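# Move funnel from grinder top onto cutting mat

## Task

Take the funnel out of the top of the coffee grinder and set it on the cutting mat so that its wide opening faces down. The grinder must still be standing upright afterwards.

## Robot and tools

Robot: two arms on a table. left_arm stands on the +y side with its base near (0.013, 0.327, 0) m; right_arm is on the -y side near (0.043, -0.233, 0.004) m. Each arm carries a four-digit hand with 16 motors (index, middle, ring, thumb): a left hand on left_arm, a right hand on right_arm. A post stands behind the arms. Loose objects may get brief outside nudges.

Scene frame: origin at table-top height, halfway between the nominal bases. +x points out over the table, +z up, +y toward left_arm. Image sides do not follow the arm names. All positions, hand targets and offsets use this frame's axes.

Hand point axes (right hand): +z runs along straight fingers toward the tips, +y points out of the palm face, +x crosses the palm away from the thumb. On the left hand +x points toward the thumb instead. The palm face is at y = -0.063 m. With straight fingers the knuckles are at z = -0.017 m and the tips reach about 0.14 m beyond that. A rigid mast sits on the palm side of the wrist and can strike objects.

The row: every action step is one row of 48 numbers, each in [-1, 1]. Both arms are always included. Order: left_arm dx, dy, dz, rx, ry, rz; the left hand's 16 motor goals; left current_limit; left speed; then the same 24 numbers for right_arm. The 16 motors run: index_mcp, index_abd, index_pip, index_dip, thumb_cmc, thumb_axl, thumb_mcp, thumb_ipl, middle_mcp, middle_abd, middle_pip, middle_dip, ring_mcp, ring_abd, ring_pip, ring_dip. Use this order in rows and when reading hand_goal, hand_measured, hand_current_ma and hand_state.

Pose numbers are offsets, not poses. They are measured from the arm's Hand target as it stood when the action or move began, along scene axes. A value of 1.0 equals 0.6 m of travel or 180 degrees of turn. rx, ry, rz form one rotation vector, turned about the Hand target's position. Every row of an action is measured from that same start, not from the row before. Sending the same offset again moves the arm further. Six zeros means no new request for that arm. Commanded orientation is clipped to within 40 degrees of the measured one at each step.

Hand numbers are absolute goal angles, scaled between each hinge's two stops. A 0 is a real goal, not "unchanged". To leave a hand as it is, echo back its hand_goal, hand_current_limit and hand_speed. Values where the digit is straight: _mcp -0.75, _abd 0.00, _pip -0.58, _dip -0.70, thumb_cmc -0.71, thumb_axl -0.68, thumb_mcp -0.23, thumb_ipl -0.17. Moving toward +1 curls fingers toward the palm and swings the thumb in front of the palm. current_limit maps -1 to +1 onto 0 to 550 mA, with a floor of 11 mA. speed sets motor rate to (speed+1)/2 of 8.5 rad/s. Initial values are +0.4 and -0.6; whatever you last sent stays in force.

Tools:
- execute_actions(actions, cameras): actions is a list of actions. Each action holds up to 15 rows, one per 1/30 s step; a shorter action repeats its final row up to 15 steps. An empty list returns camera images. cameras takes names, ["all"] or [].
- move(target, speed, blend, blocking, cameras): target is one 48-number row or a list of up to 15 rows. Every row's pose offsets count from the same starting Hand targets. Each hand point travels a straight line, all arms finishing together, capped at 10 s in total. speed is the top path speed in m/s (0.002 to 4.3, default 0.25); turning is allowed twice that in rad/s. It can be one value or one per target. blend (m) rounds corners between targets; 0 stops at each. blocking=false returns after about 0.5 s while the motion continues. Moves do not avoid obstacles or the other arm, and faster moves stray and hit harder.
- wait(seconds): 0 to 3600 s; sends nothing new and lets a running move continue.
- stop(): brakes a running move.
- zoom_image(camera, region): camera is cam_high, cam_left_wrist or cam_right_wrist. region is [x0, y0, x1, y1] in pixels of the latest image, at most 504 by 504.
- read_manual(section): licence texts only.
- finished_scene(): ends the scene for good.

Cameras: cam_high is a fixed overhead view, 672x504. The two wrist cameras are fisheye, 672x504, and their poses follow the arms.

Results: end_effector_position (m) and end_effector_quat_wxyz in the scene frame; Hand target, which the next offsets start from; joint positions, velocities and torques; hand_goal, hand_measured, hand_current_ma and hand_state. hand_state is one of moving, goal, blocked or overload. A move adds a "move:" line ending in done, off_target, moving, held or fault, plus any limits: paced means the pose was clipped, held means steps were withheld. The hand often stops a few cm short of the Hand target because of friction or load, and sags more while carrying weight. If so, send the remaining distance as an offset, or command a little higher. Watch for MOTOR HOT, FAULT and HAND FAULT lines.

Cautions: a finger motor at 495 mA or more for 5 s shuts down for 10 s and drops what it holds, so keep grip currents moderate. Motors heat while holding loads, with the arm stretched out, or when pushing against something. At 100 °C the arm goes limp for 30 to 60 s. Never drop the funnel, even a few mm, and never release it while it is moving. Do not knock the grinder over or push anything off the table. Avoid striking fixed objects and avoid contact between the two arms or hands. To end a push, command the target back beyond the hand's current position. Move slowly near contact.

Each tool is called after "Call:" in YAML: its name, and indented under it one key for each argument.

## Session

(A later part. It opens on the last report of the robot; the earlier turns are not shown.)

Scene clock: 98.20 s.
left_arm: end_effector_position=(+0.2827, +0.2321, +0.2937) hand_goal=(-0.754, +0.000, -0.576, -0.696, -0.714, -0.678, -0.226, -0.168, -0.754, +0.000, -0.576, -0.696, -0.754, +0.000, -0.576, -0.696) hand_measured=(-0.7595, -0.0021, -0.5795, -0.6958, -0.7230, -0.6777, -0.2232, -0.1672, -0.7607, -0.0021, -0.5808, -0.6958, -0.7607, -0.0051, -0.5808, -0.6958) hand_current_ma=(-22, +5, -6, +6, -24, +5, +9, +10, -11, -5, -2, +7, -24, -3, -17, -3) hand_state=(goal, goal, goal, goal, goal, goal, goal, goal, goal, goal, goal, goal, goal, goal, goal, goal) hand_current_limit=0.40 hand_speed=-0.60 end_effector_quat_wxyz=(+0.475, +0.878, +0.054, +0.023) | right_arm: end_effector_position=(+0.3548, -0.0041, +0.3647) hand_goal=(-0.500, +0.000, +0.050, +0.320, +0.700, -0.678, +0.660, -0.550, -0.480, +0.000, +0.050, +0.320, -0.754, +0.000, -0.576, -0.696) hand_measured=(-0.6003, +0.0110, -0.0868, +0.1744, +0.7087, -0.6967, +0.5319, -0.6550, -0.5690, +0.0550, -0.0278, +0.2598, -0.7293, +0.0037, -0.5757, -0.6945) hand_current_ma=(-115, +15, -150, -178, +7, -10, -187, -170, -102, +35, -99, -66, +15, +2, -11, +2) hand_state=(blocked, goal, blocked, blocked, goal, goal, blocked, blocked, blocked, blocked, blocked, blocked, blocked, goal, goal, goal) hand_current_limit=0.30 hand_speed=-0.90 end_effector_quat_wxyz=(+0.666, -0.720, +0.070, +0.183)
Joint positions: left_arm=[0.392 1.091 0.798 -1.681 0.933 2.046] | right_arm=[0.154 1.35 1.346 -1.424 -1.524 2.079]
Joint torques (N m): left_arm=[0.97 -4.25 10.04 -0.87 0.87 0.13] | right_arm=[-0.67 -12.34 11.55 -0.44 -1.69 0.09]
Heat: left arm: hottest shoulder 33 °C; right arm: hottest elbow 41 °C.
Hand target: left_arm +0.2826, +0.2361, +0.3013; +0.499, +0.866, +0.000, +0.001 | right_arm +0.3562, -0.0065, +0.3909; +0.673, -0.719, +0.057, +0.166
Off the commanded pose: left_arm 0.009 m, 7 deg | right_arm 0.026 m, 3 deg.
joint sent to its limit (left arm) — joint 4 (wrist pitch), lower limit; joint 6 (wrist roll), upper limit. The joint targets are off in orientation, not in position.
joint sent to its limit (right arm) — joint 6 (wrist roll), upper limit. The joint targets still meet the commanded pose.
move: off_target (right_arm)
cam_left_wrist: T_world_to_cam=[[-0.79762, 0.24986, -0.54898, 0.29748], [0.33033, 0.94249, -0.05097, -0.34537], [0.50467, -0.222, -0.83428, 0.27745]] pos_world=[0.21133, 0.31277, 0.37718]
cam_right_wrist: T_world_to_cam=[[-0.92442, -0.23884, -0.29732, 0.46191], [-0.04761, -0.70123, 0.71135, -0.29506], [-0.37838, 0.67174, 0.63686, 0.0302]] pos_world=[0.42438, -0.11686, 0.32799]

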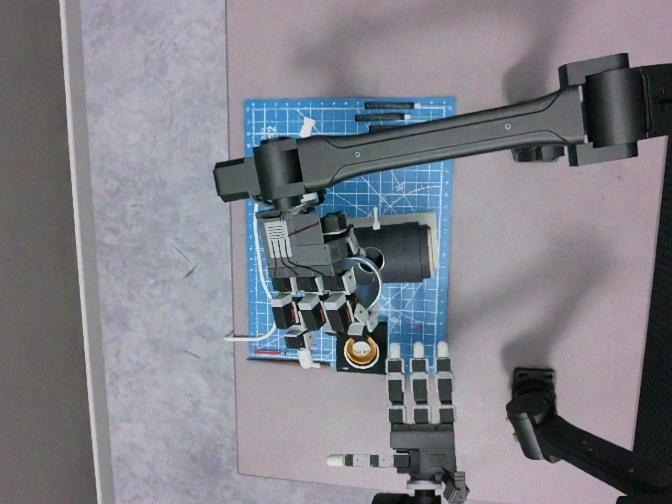

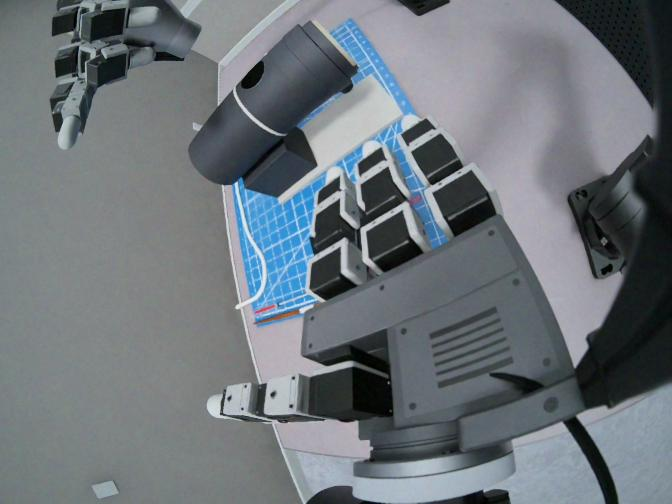

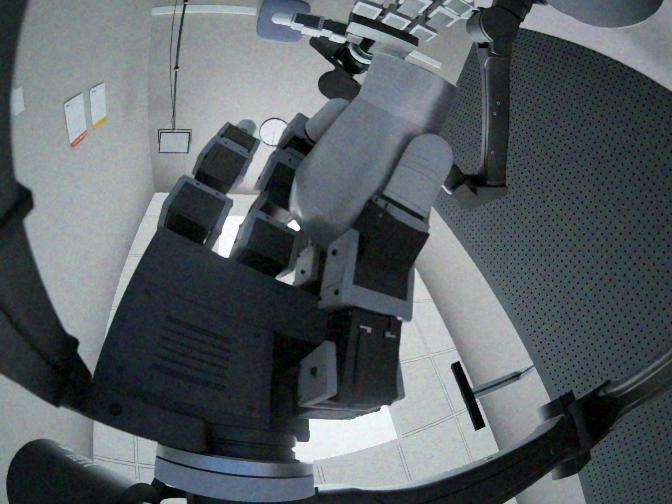

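Call:
move:
  target: [0,0,0,0,0,0, -0.754, 0, -0.576, -0.696, -0.714, -0.678, -0.226, -0.168, -0.754, 0, -0.576, -0.696, -0.754, 0, -0.576, -0.696, 0.4, -0.6, 0.12,-0.2975,-0.16,-0.0493,-0.4361,-0.1514, -0.5, 0, 0.05, 0.32, 0.70, -0.678, 0.66, -0.55, -0.48, 0, 0.05, 0.32, -0.754, 0, -0.576, -0.696, 0.3, -0.9]
  speed: 0.14
  cameras: ["all"]

Call:
zoom_image:
  camera: "cam_right_wrist"
  region: [200, 0, 600, 300]

Call:
zoom_image:
  camera: "cam_high"
  region: [220, 80, 460, 300]

Scene clock: 106.07 s.
left_arm: end_effector_position=(+0.2827, +0.2321, +0.2937) hand_goal=(-0.754, +0.000, -0.576, -0.696, -0.714, -0.678, -0.226, -0.168, -0.754, +0.000, -0.576, -0.696, -0.754, +0.000, -0.576, -0.696) hand_measured=(-0.7607, -0.0021, -0.5795, -0.6958, -0.7217, -0.6777, -0.2232, -0.1681, -0.7607, -0.0021, -0.5808, -0.6958, -0.7607, -0.0036, -0.5808, -0.6958) hand_current_ma=(-26, +7, -16, +8, -14, +12, +5, +16, -18, -7, -8, +2, -23, -3, -6, +6) hand_state=(goal, goal, goal, goal, goal, goal, goal, goal, goal, goal, goal, goal, goal, goal, goal, goal) hand_current_limit=0.40 hand_speed=-0.60 end_effector_quat_wxyz=(+0.475, +0.878, +0.054, +0.023) | right_arm: end_effector_position=(+0.4266, -0.1813, +0.2806) hand_goal=(-0.500, +0.000, +0.050, +0.320, +0.700, -0.678, +0.660, -0.550, -0.480, +0.000, +0.050, +0.320, -0.754, +0.000, -0.576, -0.696) hand_measured=(-0.6124, -0.0300, -0.0868, +0.1961, +0.6760, -0.6978, +0.5319, -0.6493, -0.5677, +0.0447, -0.0278, +0.2700, -0.7293, -0.0007, -0.5744, -0.6945) hand_current_ma=(-150, -22, -149, -152, -30, -28, -198, -151, -114, +12, -86, -48, +28, -4, -12, +0) hand_state=(blocked, blocked, blocked, blocked, blocked, goal, blocked, blocked, blocked, blocked, blocked, blocked, blocked, goal, goal, goal) hand_current_limit=0.30 hand_speed=-0.90 end_effector_quat_wxyz=(-0.530, +0.684, +0.204, +0.457)
Joint positions: left_arm=[0.392 1.091 0.798 -1.681 0.933 2.046] | right_arm=[-0.327 0.876 0.593 0.11 -1.451 1.969]
Joint torques (N m): left_arm=[1.14 -3.9 9.89 -0.81 0.86 0.16] | right_arm=[-0.21 -4.84 9.36 2.35 -0.25 -0.1]
Heat: left arm: hottest shoulder 33 °C; right arm: hottest elbow 41 °C.
Hand target: left_arm +0.2826, +0.2361, +0.3013; +0.499, +0.866, +0.000, +0.001 | right_arm +0.4281, -0.1848, +0.2950; -0.523, +0.675, +0.211, +0.476
Off the commanded pose: left_arm 0.009 m, 7 deg | right_arm 0.015 m, 3 deg.
joint sent to its limit (left arm) — joint 4 (wrist pitch), lower limit; joint 6 (wrist roll), upper limit. The joint targets are off in orientation, not in position.
move: off_target (right_arm)
cam_left_wrist: T_world_to_cam=[[-0.79762, 0.24986, -0.54898, 0.29748], [0.33033, 0.94249, -0.05097, -0.34537], [0.50467, -0.222, -0.83428, 0.27745]] pos_world=[0.21133, 0.31277, 0.37718]
cam_right_wrist: T_world_to_cam=[[0.058, -0.11798, -0.99132, 0.25844], [-0.93002, -0.36735, -0.01069, 0.28342], [-0.3629, 0.92257, -0.13103, 0.48437]] pos_world=[0.42438, -0.31226, 0.32269]

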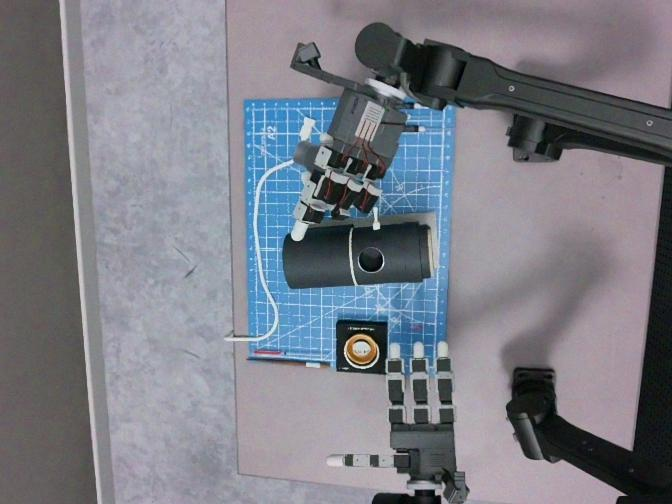

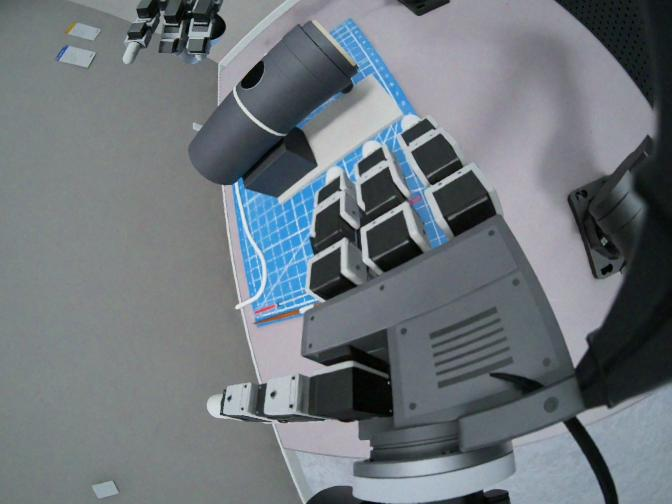

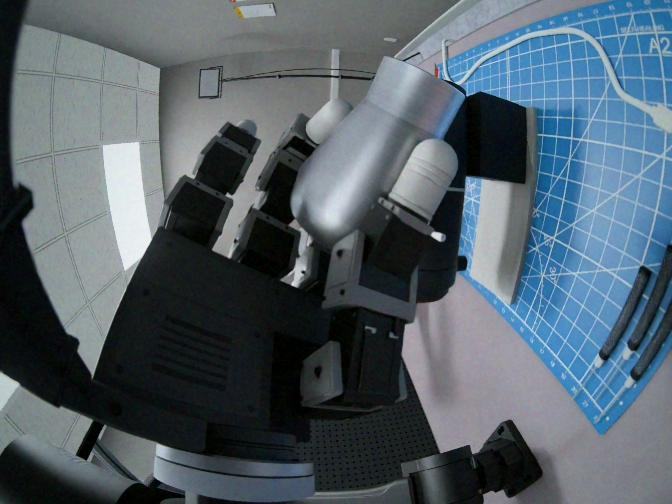

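Scaled by 1.260 from the camera's image (finer frame: 960x720).

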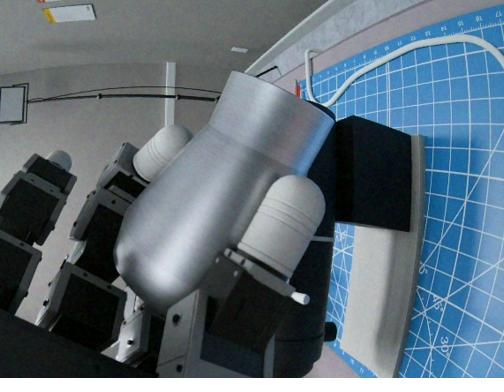

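Scaled by 2.100 from the camera's image (finer frame: 960x720).

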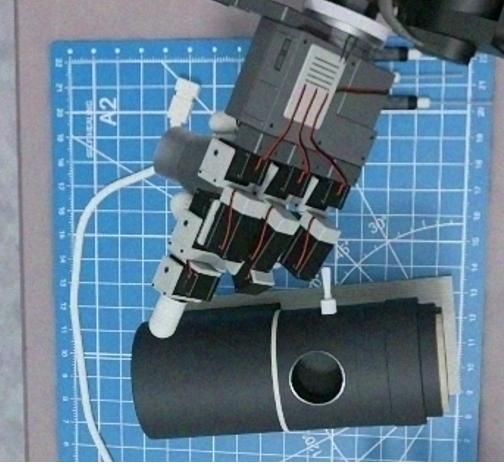

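Call:
move:
  target: [0,0,0,0,0,0, -0.754, 0, -0.576, -0.696, -0.714, -0.678, -0.226, -0.168, -0.754, 0, -0.576, -0.696, -0.754, 0, -0.576, -0.696, 0.4, -0.6, 0,0,-0.35,0,0,0, -0.5, 0, 0.05, 0.32, 0.70, -0.678, 0.66, -0.55, -0.48, 0, 0.05, 0.32, -0.754, 0, -0.576, -0.696, 0.3, -0.9]
  speed: 0.1
  cameras: ["all"]

Call:
zoom_image:
  camera: "cam_right_wrist"
  region: [200, 0, 600, 300]

Call:
zoom_image:
  camera: "cam_high"
  region: [220, 80, 460, 300]

Scene clock: 111.03 s.
left_arm: end_effector_position=(+0.2827, +0.2321, +0.2937) hand_goal=(-0.754, +0.000, -0.576, -0.696, -0.714, -0.678, -0.226, -0.168, -0.754, +0.000, -0.576, -0.696, -0.754, +0.000, -0.576, -0.696) hand_measured=(-0.7595, -0.0021, -0.5795, -0.6958, -0.7217, -0.6767, -0.2232, -0.1681, -0.7607, -0.0021, -0.5808, -0.6958, -0.7607, -0.0036, -0.5808, -0.6958) hand_current_ma=(-10, +8, -18, +9, -20, +3, +4, +2, -25, +0, -8, +12, -25, -1, -19, +5) hand_state=(goal, goal, goal, goal, goal, goal, goal, goal, goal, goal, goal, goal, goal, goal, goal, goal) hand_current_limit=0.40 hand_speed=-0.60 end_effector_quat_wxyz=(+0.475, +0.878, +0.054, +0.023) | right_arm: end_effector_position=(+0.4253, -0.1810, +0.0828) hand_goal=(-0.500, +0.000, +0.050, +0.320, +0.700, -0.678, +0.660, -0.550, -0.480, +0.000, +0.050, +0.320, -0.754, +0.000, -0.576, -0.696) hand_measured=(-0.6124, -0.0314, -0.0855, +0.1973, +0.6735, -0.6967, +0.5319, -0.6483, -0.5690, +0.0433, -0.0265, +0.2700, -0.7293, +0.0008, -0.5744, -0.6945) hand_current_ma=(-143, -10, -140, -146, -20, -30, -193, -140, -103, +25, -90, -61, +24, -2, +4, -10) hand_state=(blocked, blocked, blocked, blocked, blocked, goal, blocked, blocked, blocked, blocked, blocked, blocked, blocked, goal, goal, goal) hand_current_limit=0.30 hand_speed=-0.90 end_effector_quat_wxyz=(-0.524, +0.680, +0.213, +0.466)
Joint positions: left_arm=[0.392 1.091 0.798 -1.681 0.933 2.046] | right_arm=[-0.327 1.496 0.281 1.081 -1.449 1.978]
Joint torques (N m): left_arm=[0.73 -3.78 10.07 -1.02 0.84 0.16] | right_arm=[-0.38 -5.95 3.77 2.41 -0.24 -0.13]
Heat: left arm: hottest shoulder 33 °C; right arm: hottest elbow 41 °C.
Hand target: left_arm +0.2826, +0.2361, +0.3013; +0.499, +0.866, +0.000, +0.001 | right_arm +0.4281, -0.1848, +0.0850; -0.523, +0.675, +0.211, +0.476
Off the commanded pose: left_arm 0.009 m, 7 deg | right_arm 0.005 m, 1 deg.
joint sent to its limit (left arm) — joint 4 (wrist pitch), lower limit; joint 6 (wrist roll), upper limit. The joint targets are off in orientation, not in position.
move: done
cam_left_wrist: T_world_to_cam=[[-0.79762, 0.24986, -0.54898, 0.29748], [0.33033, 0.94249, -0.05097, -0.34537], [0.50467, -0.222, -0.83428, 0.27745]] pos_world=[0.21133, 0.31277, 0.37718]
cam_right_wrist: T_world_to_cam=[[0.08578, -0.1261, -0.9883, 0.04895], [-0.93014, -0.36561, -0.03408, 0.28255], [-0.35704, 0.92219, -0.14865, 0.45654]] pos_world=[0.42162, -0.31154, 0.12587]

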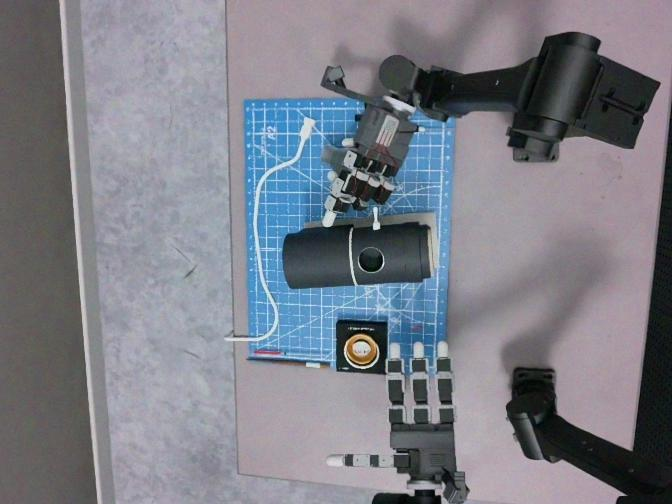

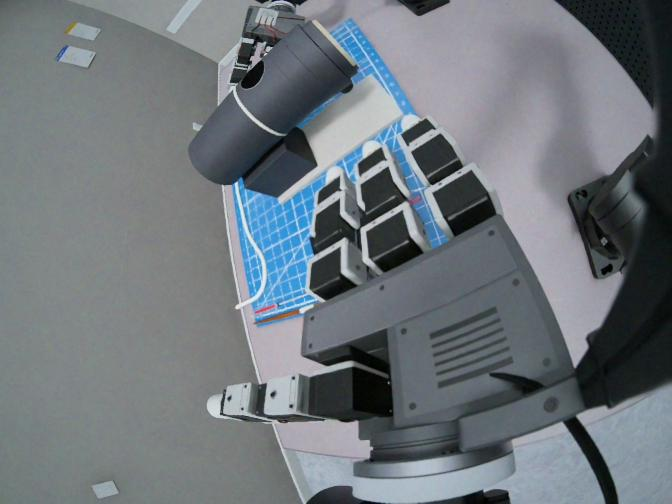

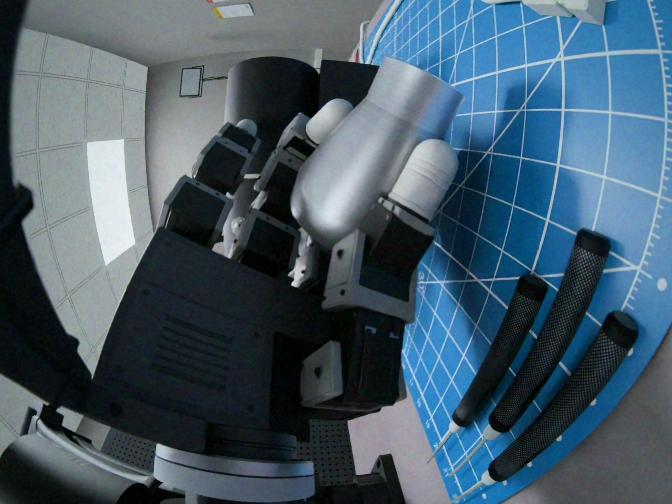

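Scaled by 1.260 from the camera's image (finer frame: 960x720).

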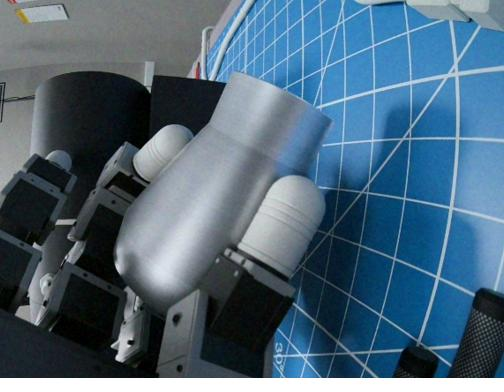

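Scaled by 2.100 from the camera's image (finer frame: 960x720).

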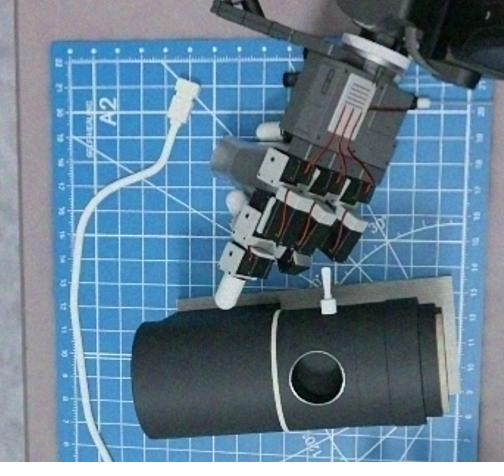

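Call:
move:
  target:
    - [0,0,0,0,0,0, -0.754, 0, -0.576, -0.696, -0.714, -0.678, -0.226, -0.168, -0.754, 0, -0.576, -0.696, -0.754, 0, -0.576, -0.696, 0.4, -0.6, 0,-0.02,0,0,0,0, -0.5, 0, 0.05, 0.32, 0.70, -0.678, 0.66, -0.55, -0.48, 0, 0.05, 0.32, -0.754, 0, 0.3, -0.26, 0.3, -0.9]
    - [0,0,0,0,0,0, -0.754, 0, -0.576, -0.696, -0.714, -0.678, -0.226, -0.168, -0.754, 0, -0.576, -0.696, -0.754, 0, -0.576, -0.696, 0.4, -0.6, 0,-0.02,-0.052,0,0,0, -0.5, 0, 0.05, 0.32, 0.70, -0.678, 0.66, -0.55, -0.48, 0, 0.05, 0.32, -0.754, 0, 0.3, -0.26, 0.3, -0.9]
  speed: 0.05
  cameras: ["cam_high", "cam_right_wrist"]

Call:
zoom_image:
  camera: "cam_right_wrist"
  region: [200, 0, 600, 300]

Scene clock: 115.23 s.
left_arm: end_effector_position=(+0.2827, +0.2321, +0.2937) hand_goal=(-0.754, +0.000, -0.576, -0.696, -0.714, -0.678, -0.226, -0.168, -0.754, +0.000, -0.576, -0.696, -0.754, +0.000, -0.576, -0.696) hand_measured=(-0.7595, -0.0021, -0.5795, -0.6958, -0.7230, -0.6767, -0.2232, -0.1681, -0.7607, -0.0021, -0.5808, -0.6971, -0.7607, -0.0036, -0.5795, -0.6958) hand_current_ma=(-13, +13, -11, +11, -21, +9, +4, -1, -13, -3, -4, +6, -20, -3, -5, +5) hand_state=(goal, goal, goal, goal, goal, goal, goal, goal, goal, goal, goal, goal, goal, goal, goal, goal) hand_current_limit=0.40 hand_speed=-0.60 end_effector_quat_wxyz=(+0.475, +0.878, +0.054, +0.023) | right_arm: end_effector_position=(+0.4245, -0.1933, +0.0523) hand_goal=(-0.500, +0.000, +0.050, +0.320, +0.700, -0.678, +0.660, -0.550, -0.480, +0.000, +0.050, +0.320, -0.754, +0.000, +0.300, -0.260) hand_measured=(-0.6148, -0.0344, -0.0868, +0.2063, +0.6798, -0.6967, +0.5329, -0.6436, -0.5738, +0.0389, -0.0265, +0.2878, -0.7293, -0.0021, +0.2943, -0.2677) hand_current_ma=(-159, -11, -143, -139, -24, -14, -189, -138, -109, +18, -75, -42, +1, -12, +8, -8) hand_state=(blocked, blocked, blocked, blocked, goal, goal, blocked, blocked, blocked, blocked, blocked, blocked, blocked, goal, goal, goal) hand_current_limit=0.30 hand_speed=-0.90 end_effector_quat_wxyz=(-0.525, +0.677, +0.210, +0.471)
Joint positions: left_arm=[0.392 1.091 0.798 -1.681 0.933 2.046] | right_arm=[-0.372 1.714 0.281 1.37 -1.487 2.047]
Joint torques (N m): left_arm=[0.79 -3.66 10.03 -0.83 0.89 0.11] | right_arm=[0.09 -6.89 2.55 2.26 -0.3 -0.12]
Heat: left arm: hottest elbow 34 °C; right arm: hottest elbow 40 °C.
Hand target: left_arm +0.2826, +0.2361, +0.3013; +0.499, +0.866, +0.000, +0.001 | right_arm +0.4281, -0.1969, +0.0537; -0.523, +0.675, +0.211, +0.476
Off the commanded pose: left_arm 0.009 m, 7 deg | right_arm 0.005 m, 1 deg.
joint sent to its limit (left arm) — joint 4 (wrist pitch), lower limit; joint 6 (wrist roll), upper limit. The joint targets are off in orientation, not in position.
move: done
cam_right_wrist: T_world_to_cam=[[0.09103, -0.1176, -0.98888, 0.01682], [-0.9327, -0.35806, -0.04328, 0.27928], [-0.34899, 0.92626, -0.14228, 0.46013]] pos_world=[0.41953, -0.32423, 0.09418]

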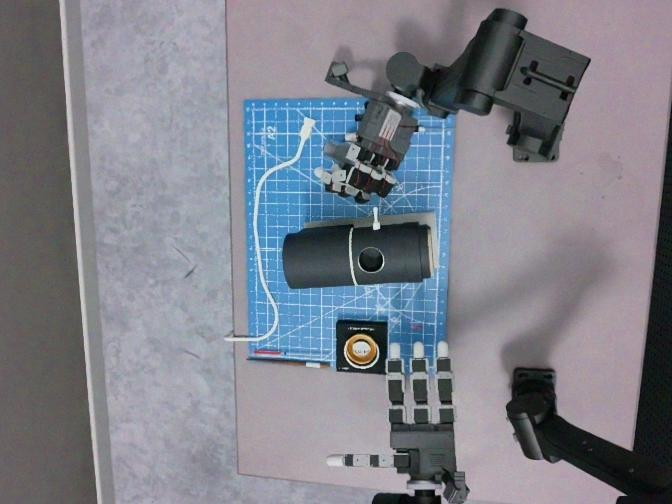

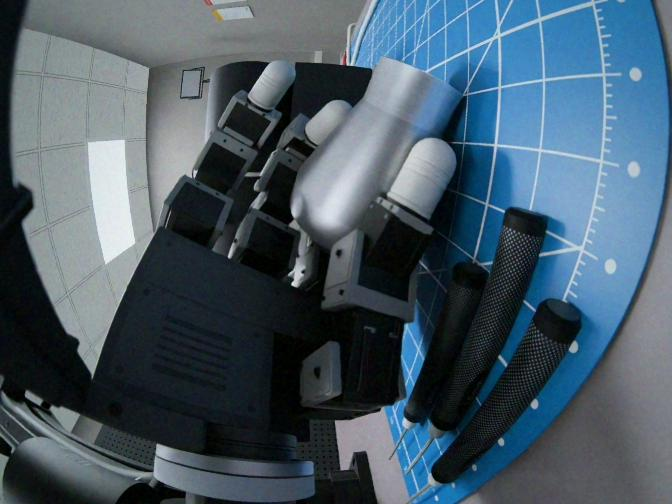

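Scaled by 1.260 from the camera's image (finer frame: 960x720).

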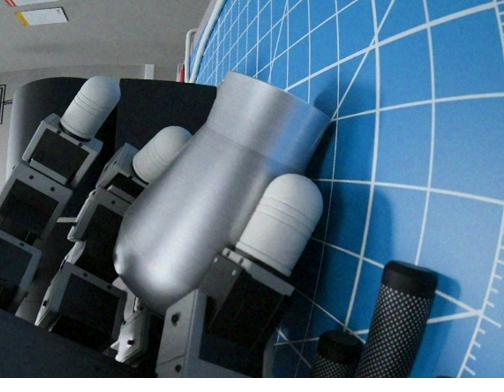

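Call:
move:
  target:
    - [0,0,0,0,0,0, -0.754, 0, -0.576, -0.696, -0.714, -0.678, -0.226, -0.168, -0.754, 0, -0.576, -0.696, -0.754, 0, -0.576, -0.696, 0.4, -0.6, 0.016,0,0,0,0,0, -0.5, 0, 0.05, 0.32, 0.70, -0.678, 0.66, -0.55, -0.48, 0, 0.05, 0.32, -0.754, 0, 0.3, -0.26, 0.3, -0.9]
    - [0,0,0,0,0,0, -0.754, 0, -0.576, -0.696, -0.714, -0.678, -0.226, -0.168, -0.754, 0, -0.576, -0.696, -0.754, 0, -0.576, -0.696, 0.4, -0.6, 0.016,0,-0.015,0,0,0, -0.5, 0, 0.05, 0.32, 0.70, -0.678, 0.66, -0.55, -0.48, 0, 0.05, 0.32, -0.754, 0, 0.3, -0.26, 0.3, -0.9]
  speed: 0.03
  cameras: ["cam_high", "cam_right_wrist"]

Call:
zoom_image:
  camera: "cam_right_wrist"
  region: [300, 0, 600, 250]

Scene clock: 118.03 s.
left_arm: end_effector_position=(+0.2827, +0.2321, +0.2937) hand_goal=(-0.754, +0.000, -0.576, -0.696, -0.714, -0.678, -0.226, -0.168, -0.754, +0.000, -0.576, -0.696, -0.754, +0.000, -0.576, -0.696) hand_measured=(-0.7595, -0.0021, -0.5795, -0.6971, -0.7217, -0.6777, -0.2232, -0.1681, -0.7607, -0.0021, -0.5808, -0.6958, -0.7607, -0.0036, -0.5808, -0.6958) hand_current_ma=(-19, +13, -5, +13, -23, +3, +5, +9, -12, -1, +1, +4, -20, -7, -14, -4) hand_state=(goal, goal, goal, goal, goal, goal, goal, goal, goal, goal, goal, goal, goal, goal, goal, goal) hand_current_limit=0.40 hand_speed=-0.60 end_effector_quat_wxyz=(+0.475, +0.878, +0.054, +0.023) | right_arm: end_effector_position=(+0.4341, -0.1972, +0.0502) hand_goal=(-0.500, +0.000, +0.050, +0.320, +0.700, -0.678, +0.660, -0.550, -0.480, +0.000, +0.050, +0.320, -0.754, +0.000, +0.300, -0.260) hand_measured=(-0.6256, -0.0417, -0.0868, +0.2470, +0.7137, -0.6820, +0.5329, -0.6302, -0.5882, +0.0682, -0.0214, +0.2967, -0.7306, -0.0021, +0.2943, -0.2677) hand_current_ma=(-149, -16, -150, -85, +15, -16, -176, -110, -121, +40, -66, -23, +26, -1, -18, -8) hand_state=(blocked, blocked, blocked, blocked, goal, goal, blocked, blocked, blocked, blocked, blocked, blocked, blocked, goal, goal, goal) hand_current_limit=0.30 hand_speed=-0.90 end_effector_quat_wxyz=(-0.519, +0.674, +0.215, +0.479)
Joint positions: left_arm=[0.392 1.091 0.798 -1.681 0.933 2.046] | right_arm=[-0.372 1.759 0.304 1.432 -1.482 2.065]
Joint torques (N m): left_arm=[0.73 -4.01 9.85 -0.79 0.84 0.17] | right_arm=[0.44 -6.3 2.69 1.69 0.03 -0.16]
Heat: left arm: hottest elbow 34 °C; right arm: hottest elbow 40 °C.
Hand target: left_arm +0.2826, +0.2361, +0.3013; +0.499, +0.866, +0.000, +0.001 | right_arm +0.4377, -0.1970, +0.0447; -0.523, +0.675, +0.211, +0.476
Off the commanded pose: left_arm 0.009 m, 7 deg | right_arm 0.007 m, 1 deg.
joint sent to its limit (left arm) — joint 4 (wrist pitch), lower limit; joint 6 (wrist roll), upper limit. The joint targets are off in orientation, not in position.
move: done
cam_right_wrist: T_world_to_cam=[[0.11112, -0.12429, -0.986, 0.00314], [-0.93355, -0.35329, -0.06067, 0.289], [-0.3408, 0.92722, -0.15529, 0.46406]] pos_world=[0.4276, -0.3278, 0.09269]

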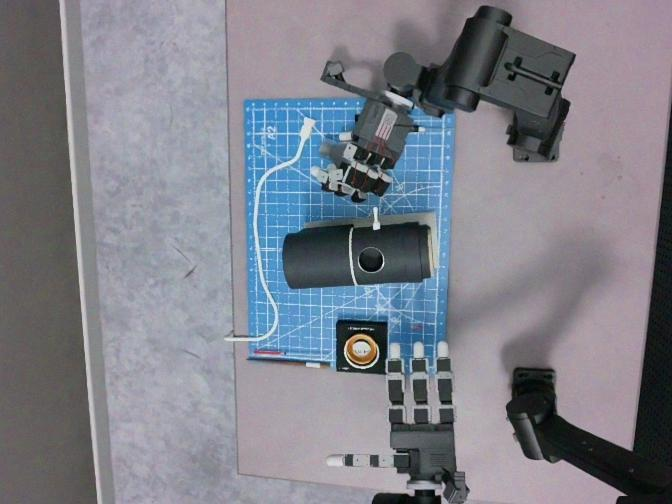

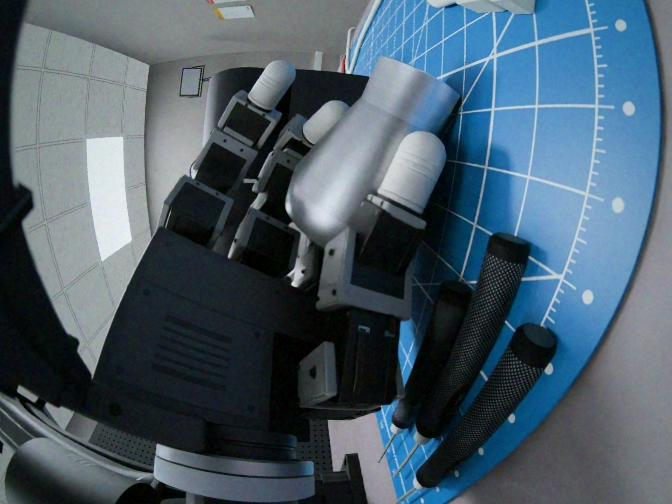

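Scaled by 1.680 from the camera's image (finer frame: 960x720).

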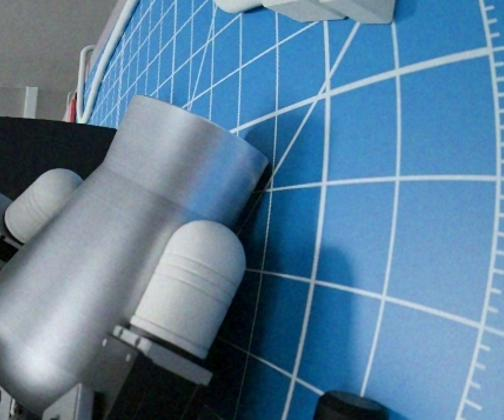

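Call:
move:
  target: [0,0,0,0,0,0, -0.754, 0, -0.576, -0.696, -0.714, -0.678, -0.226, -0.168, -0.754, 0, -0.576, -0.696, -0.754, 0, -0.576, -0.696, 0.4, -0.6, 0,0,-0.012,0,0,0, -0.5, 0, 0.05, 0.32, 0.70, -0.678, 0.66, -0.55, -0.48, 0, 0.05, 0.32, -0.754, 0, 0.3, -0.26, 0.3, -0.9]
  speed: 0.03
  cameras: ["cam_high", "cam_right_wrist"]

Call:
zoom_image:
  camera: "cam_right_wrist"
  region: [300, 0, 600, 250]

Call:
zoom_image:
  camera: "cam_high"
  region: [280, 100, 440, 230]

Scene clock: 120.20 s.
left_arm: end_effector_position=(+0.2827, +0.2321, +0.2937) hand_goal=(-0.754, +0.000, -0.576, -0.696, -0.714, -0.678, -0.226, -0.168, -0.754, +0.000, -0.576, -0.696, -0.754, +0.000, -0.576, -0.696) hand_measured=(-0.7595, -0.0021, -0.5795, -0.6958, -0.7217, -0.6767, -0.2232, -0.1681, -0.7619, -0.0021, -0.5808, -0.6958, -0.7607, -0.0036, -0.5808, -0.6958) hand_current_ma=(-16, +11, -6, +8, -19, +2, +4, +5, -13, -2, -10, +9, -15, -3, -20, +1) hand_state=(goal, goal, goal, goal, goal, goal, goal, goal, goal, goal, goal, goal, goal, goal, goal, goal) hand_current_limit=0.40 hand_speed=-0.60 end_effector_quat_wxyz=(+0.475, +0.878, +0.054, +0.023) | right_arm: end_effector_position=(+0.4370, -0.1971, +0.0474) hand_goal=(-0.500, +0.000, +0.050, +0.320, +0.700, -0.678, +0.660, -0.550, -0.480, +0.000, +0.050, +0.320, -0.754, +0.000, +0.300, -0.260) hand_measured=(-0.6268, -0.0417, -0.0765, +0.2827, +0.7313, -0.6598, +0.5368, -0.6197, -0.6160, +0.0887, -0.0201, +0.3069, -0.7306, -0.0036, +0.2943, -0.2677) hand_current_ma=(-167, -14, -144, -37, +27, +17, -185, -91, -179, +35, -74, -15, +2, -13, +10, -15) hand_state=(blocked, blocked, blocked, blocked, blocked, goal, blocked, blocked, blocked, blocked, blocked, goal, blocked, goal, goal, goal) hand_current_limit=0.30 hand_speed=-0.90 end_effector_quat_wxyz=(-0.515, +0.671, +0.224, +0.485)
Joint positions: left_arm=[0.392 1.091 0.798 -1.681 0.933 2.046] | right_arm=[-0.369 1.794 0.311 1.481 -1.483 2.062]
Joint torques (N m): left_arm=[0.73 -4.01 9.77 -0.84 0.87 0.16] | right_arm=[0.38 -5.71 2.13 1.39 0.1 -0.1]
Heat: left arm: hottest elbow 34 °C; right arm: hottest elbow 40 °C.
Hand target: left_arm +0.2826, +0.2361, +0.3013; +0.499, +0.866, +0.000, +0.001 | right_arm +0.4378, -0.1970, +0.0376; -0.523, +0.675, +0.211, +0.477
Off the commanded pose: left_arm 0.009 m, 7 deg | right_arm 0.010 m, 2 deg.
joint sent to its limit (left arm) — joint 4 (wrist pitch), lower limit; joint 6 (wrist roll), upper limit. The joint targets are off in orientation, not in position.
move: done
cam_right_wrist: T_world_to_cam=[[0.1333, -0.13193, -0.98226, -0.01122], [-0.93079, -0.35705, -0.07836, 0.29041], [-0.34038, 0.92472, -0.17039, 0.46458]] pos_world=[0.42994, -0.32739, 0.09089]

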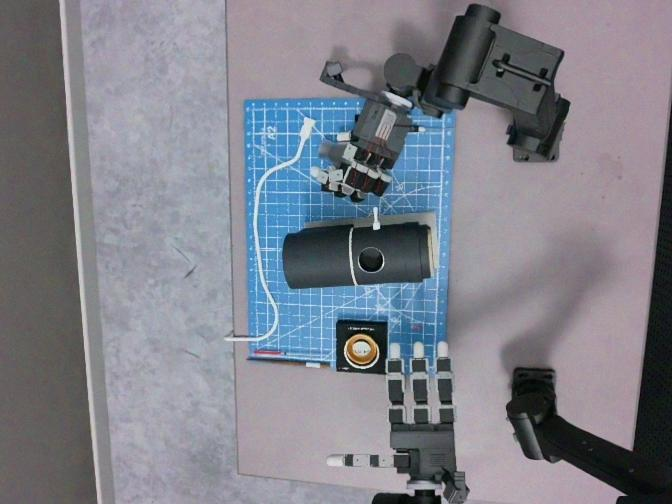

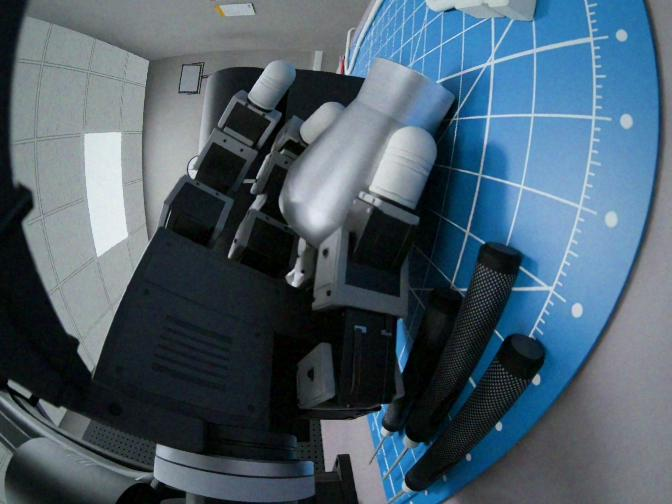

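Scaled by 1.680 from the camera's image (finer frame: 960x720).

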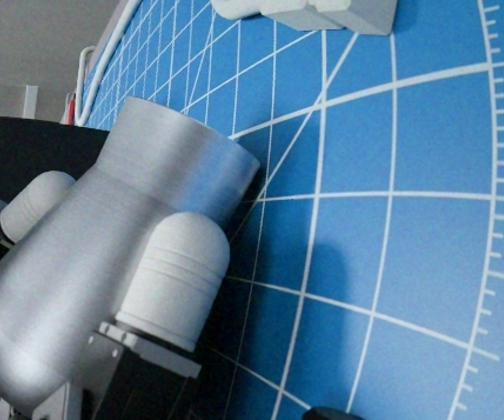

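Scaled by 3.150 from the camera's image (finer frame: 960x720).

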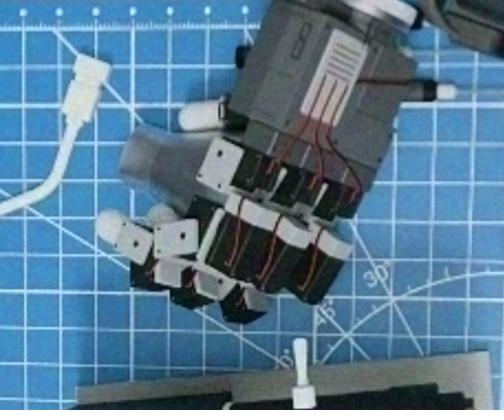

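Call:
move:
  target: [0,0,0,0,0,0, -0.754, 0, -0.576, -0.696, -0.714, -0.678, -0.226, -0.168, -0.754, 0, -0.576, -0.696, -0.754, 0, -0.576, -0.696, 0.4, -0.6, 0,0,0.006,0,0,0, -0.62, 0, -0.06, 0.25, 0.70, -0.678, 0.55, -0.63, -0.60, 0, -0.01, 0.29, -0.754, 0, 0.3, -0.26, 0.2, -0.97]
  speed: 0.03
  cameras: ["cam_right_wrist"]

Call:
zoom_image:
  camera: "cam_right_wrist"
  region: [200, 0, 600, 300]

Scene clock: 123.20 s.
left_arm: end_effector_position=(+0.2827, +0.2321, +0.2937) hand_goal=(-0.754, +0.000, -0.576, -0.696, -0.714, -0.678, -0.226, -0.168, -0.754, +0.000, -0.576, -0.696, -0.754, +0.000, -0.576, -0.696) hand_measured=(-0.7595, -0.0021, -0.5795, -0.6958, -0.7217, -0.6777, -0.2232, -0.1681, -0.7607, -0.0021, -0.5808, -0.6958, -0.7607, -0.0036, -0.5795, -0.6958) hand_current_ma=(-20, +8, -17, +7, -17, -2, +2, +4, -14, -6, -7, +10, -25, +3, -9, +1) hand_state=(goal, goal, goal, goal, goal, goal, goal, goal, goal, goal, goal, goal, goal, goal, goal, goal) hand_current_limit=0.40 hand_speed=-0.60 end_effector_quat_wxyz=(+0.475, +0.878, +0.054, +0.023) | right_arm: end_effector_position=(+0.4370, -0.1971, +0.0474) hand_goal=(-0.620, +0.000, -0.060, +0.250, +0.700, -0.678, +0.550, -0.630, -0.600, +0.000, -0.010, +0.290, -0.754, +0.000, +0.300, -0.260) hand_measured=(-0.6268, -0.0417, -0.0727, +0.2585, +0.7313, -0.6598, +0.5378, -0.6235, -0.6196, +0.0887, -0.0239, +0.3018, -0.7293, -0.0021, +0.2943, -0.2677) hand_current_ma=(-47, -3, -19, +9, +11, +18, -67, +11, -62, +64, -24, +11, +15, +3, +7, +1) hand_state=(moving, blocked, moving, goal, blocked, goal, moving, moving, moving, blocked, goal, goal, blocked, goal, goal, goal) hand_current_limit=0.20 hand_speed=-0.97 end_effector_quat_wxyz=(-0.515, +0.671, +0.224, +0.485)
Joint positions: left_arm=[0.392 1.091 0.798 -1.681 0.933 2.046] | right_arm=[-0.369 1.794 0.311 1.481 -1.483 2.062]
Joint torques (N m): left_arm=[1.08 -3.78 9.92 -0.76 0.92 0.14] | right_arm=[0.44 -6.77 2.04 1.06 0.14 -0.03]
Heat: left arm: hottest elbow 34 °C; right arm: hottest elbow 39 °C.
Hand target: left_arm +0.2826, +0.2361, +0.3013; +0.499, +0.866, +0.000, +0.001 | right_arm +0.4378, -0.1970, +0.0412; -0.523, +0.675, +0.211, +0.477
Off the commanded pose: left_arm 0.009 m, 7 deg | right_arm 0.006 m, 2 deg.
joint sent to its limit (left arm) — joint 4 (wrist pitch), lower limit; joint 6 (wrist roll), upper limit. The joint targets are off in orientation, not in position.
move: done
cam_right_wrist: T_world_to_cam=[[0.1333, -0.13193, -0.98226, -0.01122], [-0.93079, -0.35705, -0.07836, 0.29041], [-0.34038, 0.92472, -0.17039, 0.46458]] pos_world=[0.42994, -0.32739, 0.09089]

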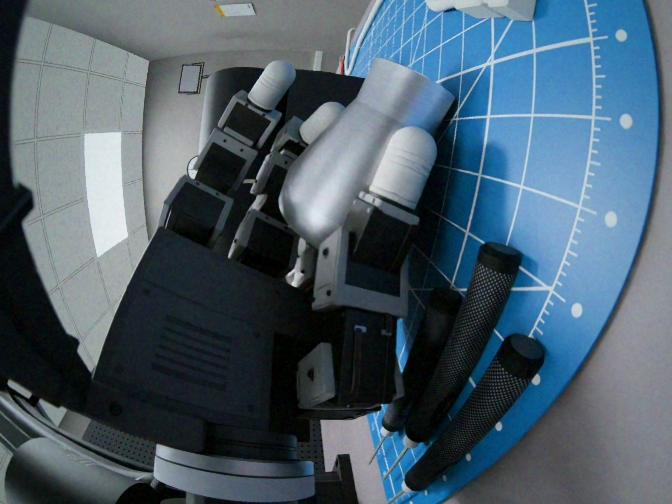

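Scaled by 1.260 from the camera's image (finer frame: 960x720).

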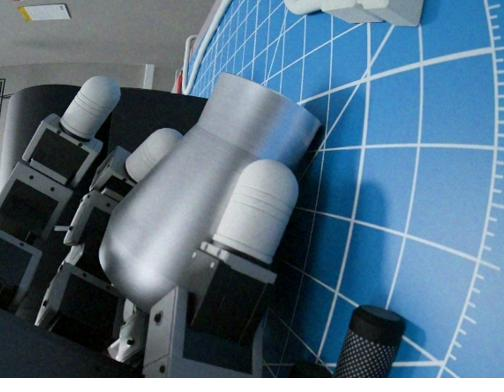

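Call:
move:
  target: [0,0,0,0,0,0, -0.754, 0, -0.576, -0.696, -0.714, -0.678, -0.226, -0.168, -0.754, 0, -0.576, -0.696, -0.754, 0, -0.576, -0.696, 0.4, -0.6, 0,0,0,0,0,0, -0.66, 0, -0.10, 0.19, 0.71, -0.678, 0.50, -0.68, -0.65, 0, -0.06, 0.22, -0.754, 0, 0.3, -0.26, 0.2, -0.96]
  speed: 0.03
  cameras: ["cam_right_wrist"]

Call:
zoom_image:
  camera: "cam_right_wrist"
  region: [200, 0, 600, 300]

Scene clock: 124.43 s.
left_arm: end_effector_position=(+0.2827, +0.2321, +0.2937) hand_goal=(-0.754, +0.000, -0.576, -0.696, -0.714, -0.678, -0.226, -0.168, -0.754, +0.000, -0.576, -0.696, -0.754, +0.000, -0.576, -0.696) hand_measured=(-0.7595, -0.0021, -0.5795, -0.6958, -0.7217, -0.6777, -0.2232, -0.1672, -0.7607, -0.0021, -0.5808, -0.6958, -0.7619, -0.0036, -0.5808, -0.6958) hand_current_ma=(-3, +9, -14, +5, -29, +10, +4, +8, -21, -9, -5, +3, -21, -1, -9, +6) hand_state=(goal, goal, goal, goal, goal, goal, goal, goal, goal, goal, goal, goal, goal, goal, goal, goal) hand_current_limit=0.40 hand_speed=-0.60 end_effector_quat_wxyz=(+0.475, +0.878, +0.054, +0.023) | right_arm: end_effector_position=(+0.4361, -0.1969, +0.0449) hand_goal=(-0.660, +0.000, -0.100, +0.190, +0.710, -0.678, +0.500, -0.680, -0.650, +0.000, -0.060, +0.220, -0.754, +0.000, +0.300, -0.260) hand_measured=(-0.6256, -0.0402, -0.0842, +0.1986, +0.6986, -0.6809, +0.5032, -0.6731, -0.6353, +0.0110, -0.0522, +0.2317, -0.7293, -0.0036, +0.2943, -0.2690) hand_current_ma=(+45, -18, +34, +4, -20, -5, +1, -1, +11, +9, -8, +5, +13, -12, -9, -13) hand_state=(blocked, blocked, goal, goal, goal, goal, goal, goal, goal, goal, goal, goal, blocked, goal, goal, goal) hand_current_limit=0.20 hand_speed=-0.96 end_effector_quat_wxyz=(-0.518, +0.673, +0.218, +0.481)
Joint positions: left_arm=[0.392 1.091 0.798 -1.681 0.933 2.046] | right_arm=[-0.369 1.8 0.311 1.481 -1.481 2.072]
Joint torques (N m): left_arm=[0.85 -3.96 9.99 -0.88 0.88 0.15] | right_arm=[0.38 -7.65 2.06 1.47 0.05 -0.05]
Heat: left arm: hottest elbow 34 °C; right arm: hottest elbow 39 °C.
Hand target: left_arm +0.2826, +0.2361, +0.3013; +0.499, +0.866, +0.000, +0.001 | right_arm +0.4377, -0.1970, +0.0411; -0.523, +0.675, +0.211, +0.477
Off the commanded pose: left_arm 0.009 m, 7 deg | right_arm 0.004 m, 1 deg.
joint sent to its limit (left arm) — joint 4 (wrist pitch), lower limit; joint 6 (wrist roll), upper limit. The joint targets are off in orientation, not in position.
move: done
cam_right_wrist: T_world_to_cam=[[0.11944, -0.12627, -0.98478, -0.00632], [-0.93219, -0.35563, -0.06746, 0.28992], [-0.3417, 0.92606, -0.16019, 0.46402]] pos_world=[0.42957, -0.3274, 0.08766]

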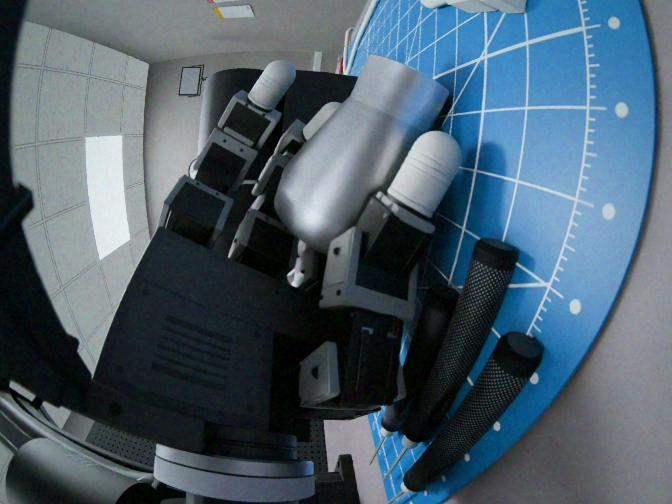

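Scaled by 1.260 from the camera's image (finer frame: 960x720).

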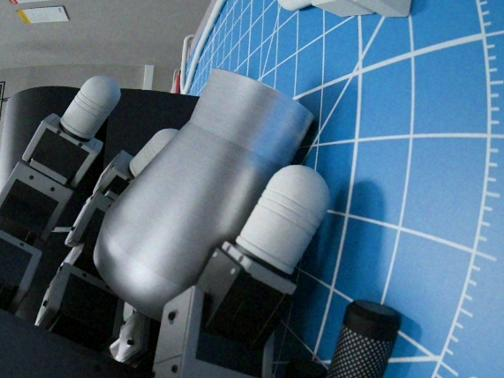

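Call:
move:
  target: [0,0,0,0,0,0, -0.754, 0, -0.576, -0.696, -0.714, -0.678, -0.226, -0.168, -0.754, 0, -0.576, -0.696, -0.754, 0, -0.576, -0.696, 0.4, -0.6, 0,0,0,0,0,0, -0.78, 0, -0.18, 0.05, 0.71, -0.678, 0.42, -0.75, -0.78, 0, -0.18, 0.05, -0.754, 0, 0.3, -0.26, 0.3, -0.93]
  speed: 0.03
  cameras: ["cam_right_wrist","cam_high"]

Call:
zoom_image:
  camera: "cam_right_wrist"
  region: [200, 0, 600, 300]

Call:
zoom_image:
  camera: "cam_high"
  region: [280, 100, 440, 230]

Scene clock: 128.37 s.
left_arm: end_effector_position=(+0.2827, +0.2321, +0.2937) hand_goal=(-0.754, +0.000, -0.576, -0.696, -0.714, -0.678, -0.226, -0.168, -0.754, +0.000, -0.576, -0.696, -0.754, +0.000, -0.576, -0.696) hand_measured=(-0.7595, -0.0021, -0.5795, -0.6958, -0.7230, -0.6777, -0.2242, -0.1672, -0.7607, -0.0021, -0.5808, -0.6958, -0.7607, -0.0051, -0.5808, -0.6958) hand_current_ma=(-17, +6, -2, +10, -16, +0, +7, +16, -13, -4, -7, +6, -19, -6, -10, +0) hand_state=(goal, goal, goal, goal, goal, goal, goal, goal, goal, goal, goal, goal, goal, goal, goal, goal) hand_current_limit=0.40 hand_speed=-0.60 end_effector_quat_wxyz=(+0.475, +0.878, +0.054, +0.023) | right_arm: end_effector_position=(+0.4358, -0.1968, +0.0438) hand_goal=(-0.780, +0.000, -0.180, +0.050, +0.710, -0.678, +0.420, -0.750, -0.780, +0.000, -0.180, +0.050, -0.754, +0.000, +0.300, -0.260) hand_measured=(-0.7318, -0.0388, -0.1638, +0.0585, +0.6961, -0.6798, +0.4230, -0.7426, -0.7330, -0.0007, -0.1664, +0.0610, -0.7293, -0.0036, +0.2943, -0.2690) hand_current_ma=(+38, -13, +11, -11, +0, -7, +6, +11, +47, -3, +19, +0, +31, +8, -4, -14) hand_state=(blocked, blocked, goal, goal, goal, goal, goal, goal, blocked, goal, goal, goal, blocked, goal, goal, goal) hand_current_limit=0.30 hand_speed=-0.93 end_effector_quat_wxyz=(-0.519, +0.674, +0.216, +0.479)
Joint positions: left_arm=[0.392 1.091 0.798 -1.681 0.933 2.046] | right_arm=[-0.369 1.803 0.311 1.481 -1.481 2.075]
Joint torques (N m): left_arm=[0.79 -3.19 10.02 -0.83 0.9 0.18] | right_arm=[0.26 -7.53 2.11 1.39 0.01 -0.12]
Heat: left arm: hottest elbow 34 °C; right arm: hottest elbow 39 °C.
Hand target: left_arm +0.2826, +0.2361, +0.3013; +0.499, +0.866, +0.000, +0.001 | right_arm +0.4378, -0.1970, +0.0412; -0.523, +0.675, +0.211, +0.477
Off the commanded pose: left_arm 0.009 m, 7 deg | right_arm 0.003 m, 1 deg.
joint sent to its limit (left arm) — joint 4 (wrist pitch), lower limit; joint 6 (wrist roll), upper limit. The joint targets are off in orientation, not in position.
joint at its limit (right arm) — joint 6 (wrist roll), upper limit.
move: done
cam_right_wrist: T_world_to_cam=[[0.11407, -0.12417, -0.98568, -0.00459], [-0.93284, -0.3547, -0.06328, 0.28988], [-0.34176, 0.9267, -0.15629, 0.46364]] pos_world=[0.42939, -0.3274, 0.08628]
Images, in order (width x height): cam_high 672x504, cam_right_wrist 672x504.

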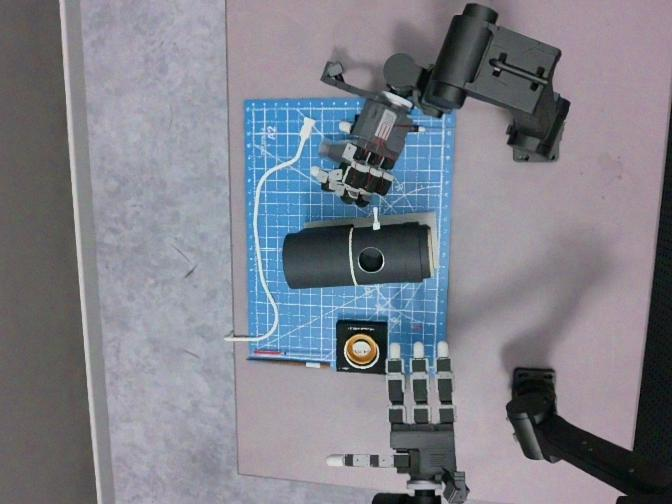

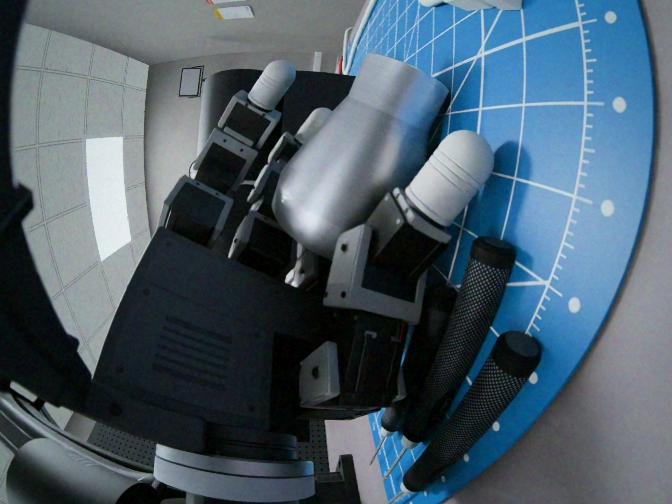

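Scaled by 1.260 from the camera's image (finer frame: 960x720).

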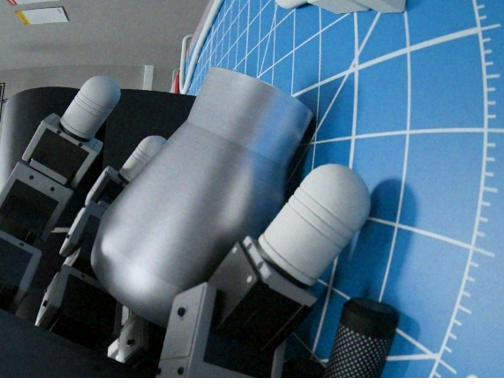

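Scaled by 3.150 from the camera's image (finer frame: 960x720).

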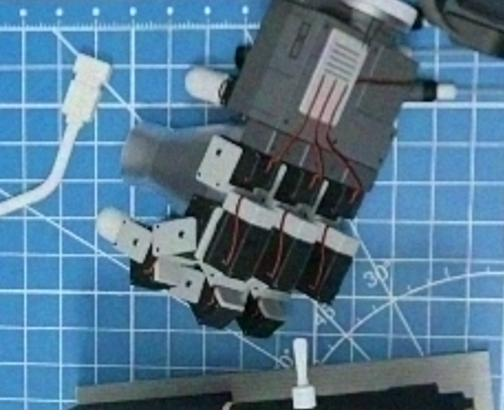

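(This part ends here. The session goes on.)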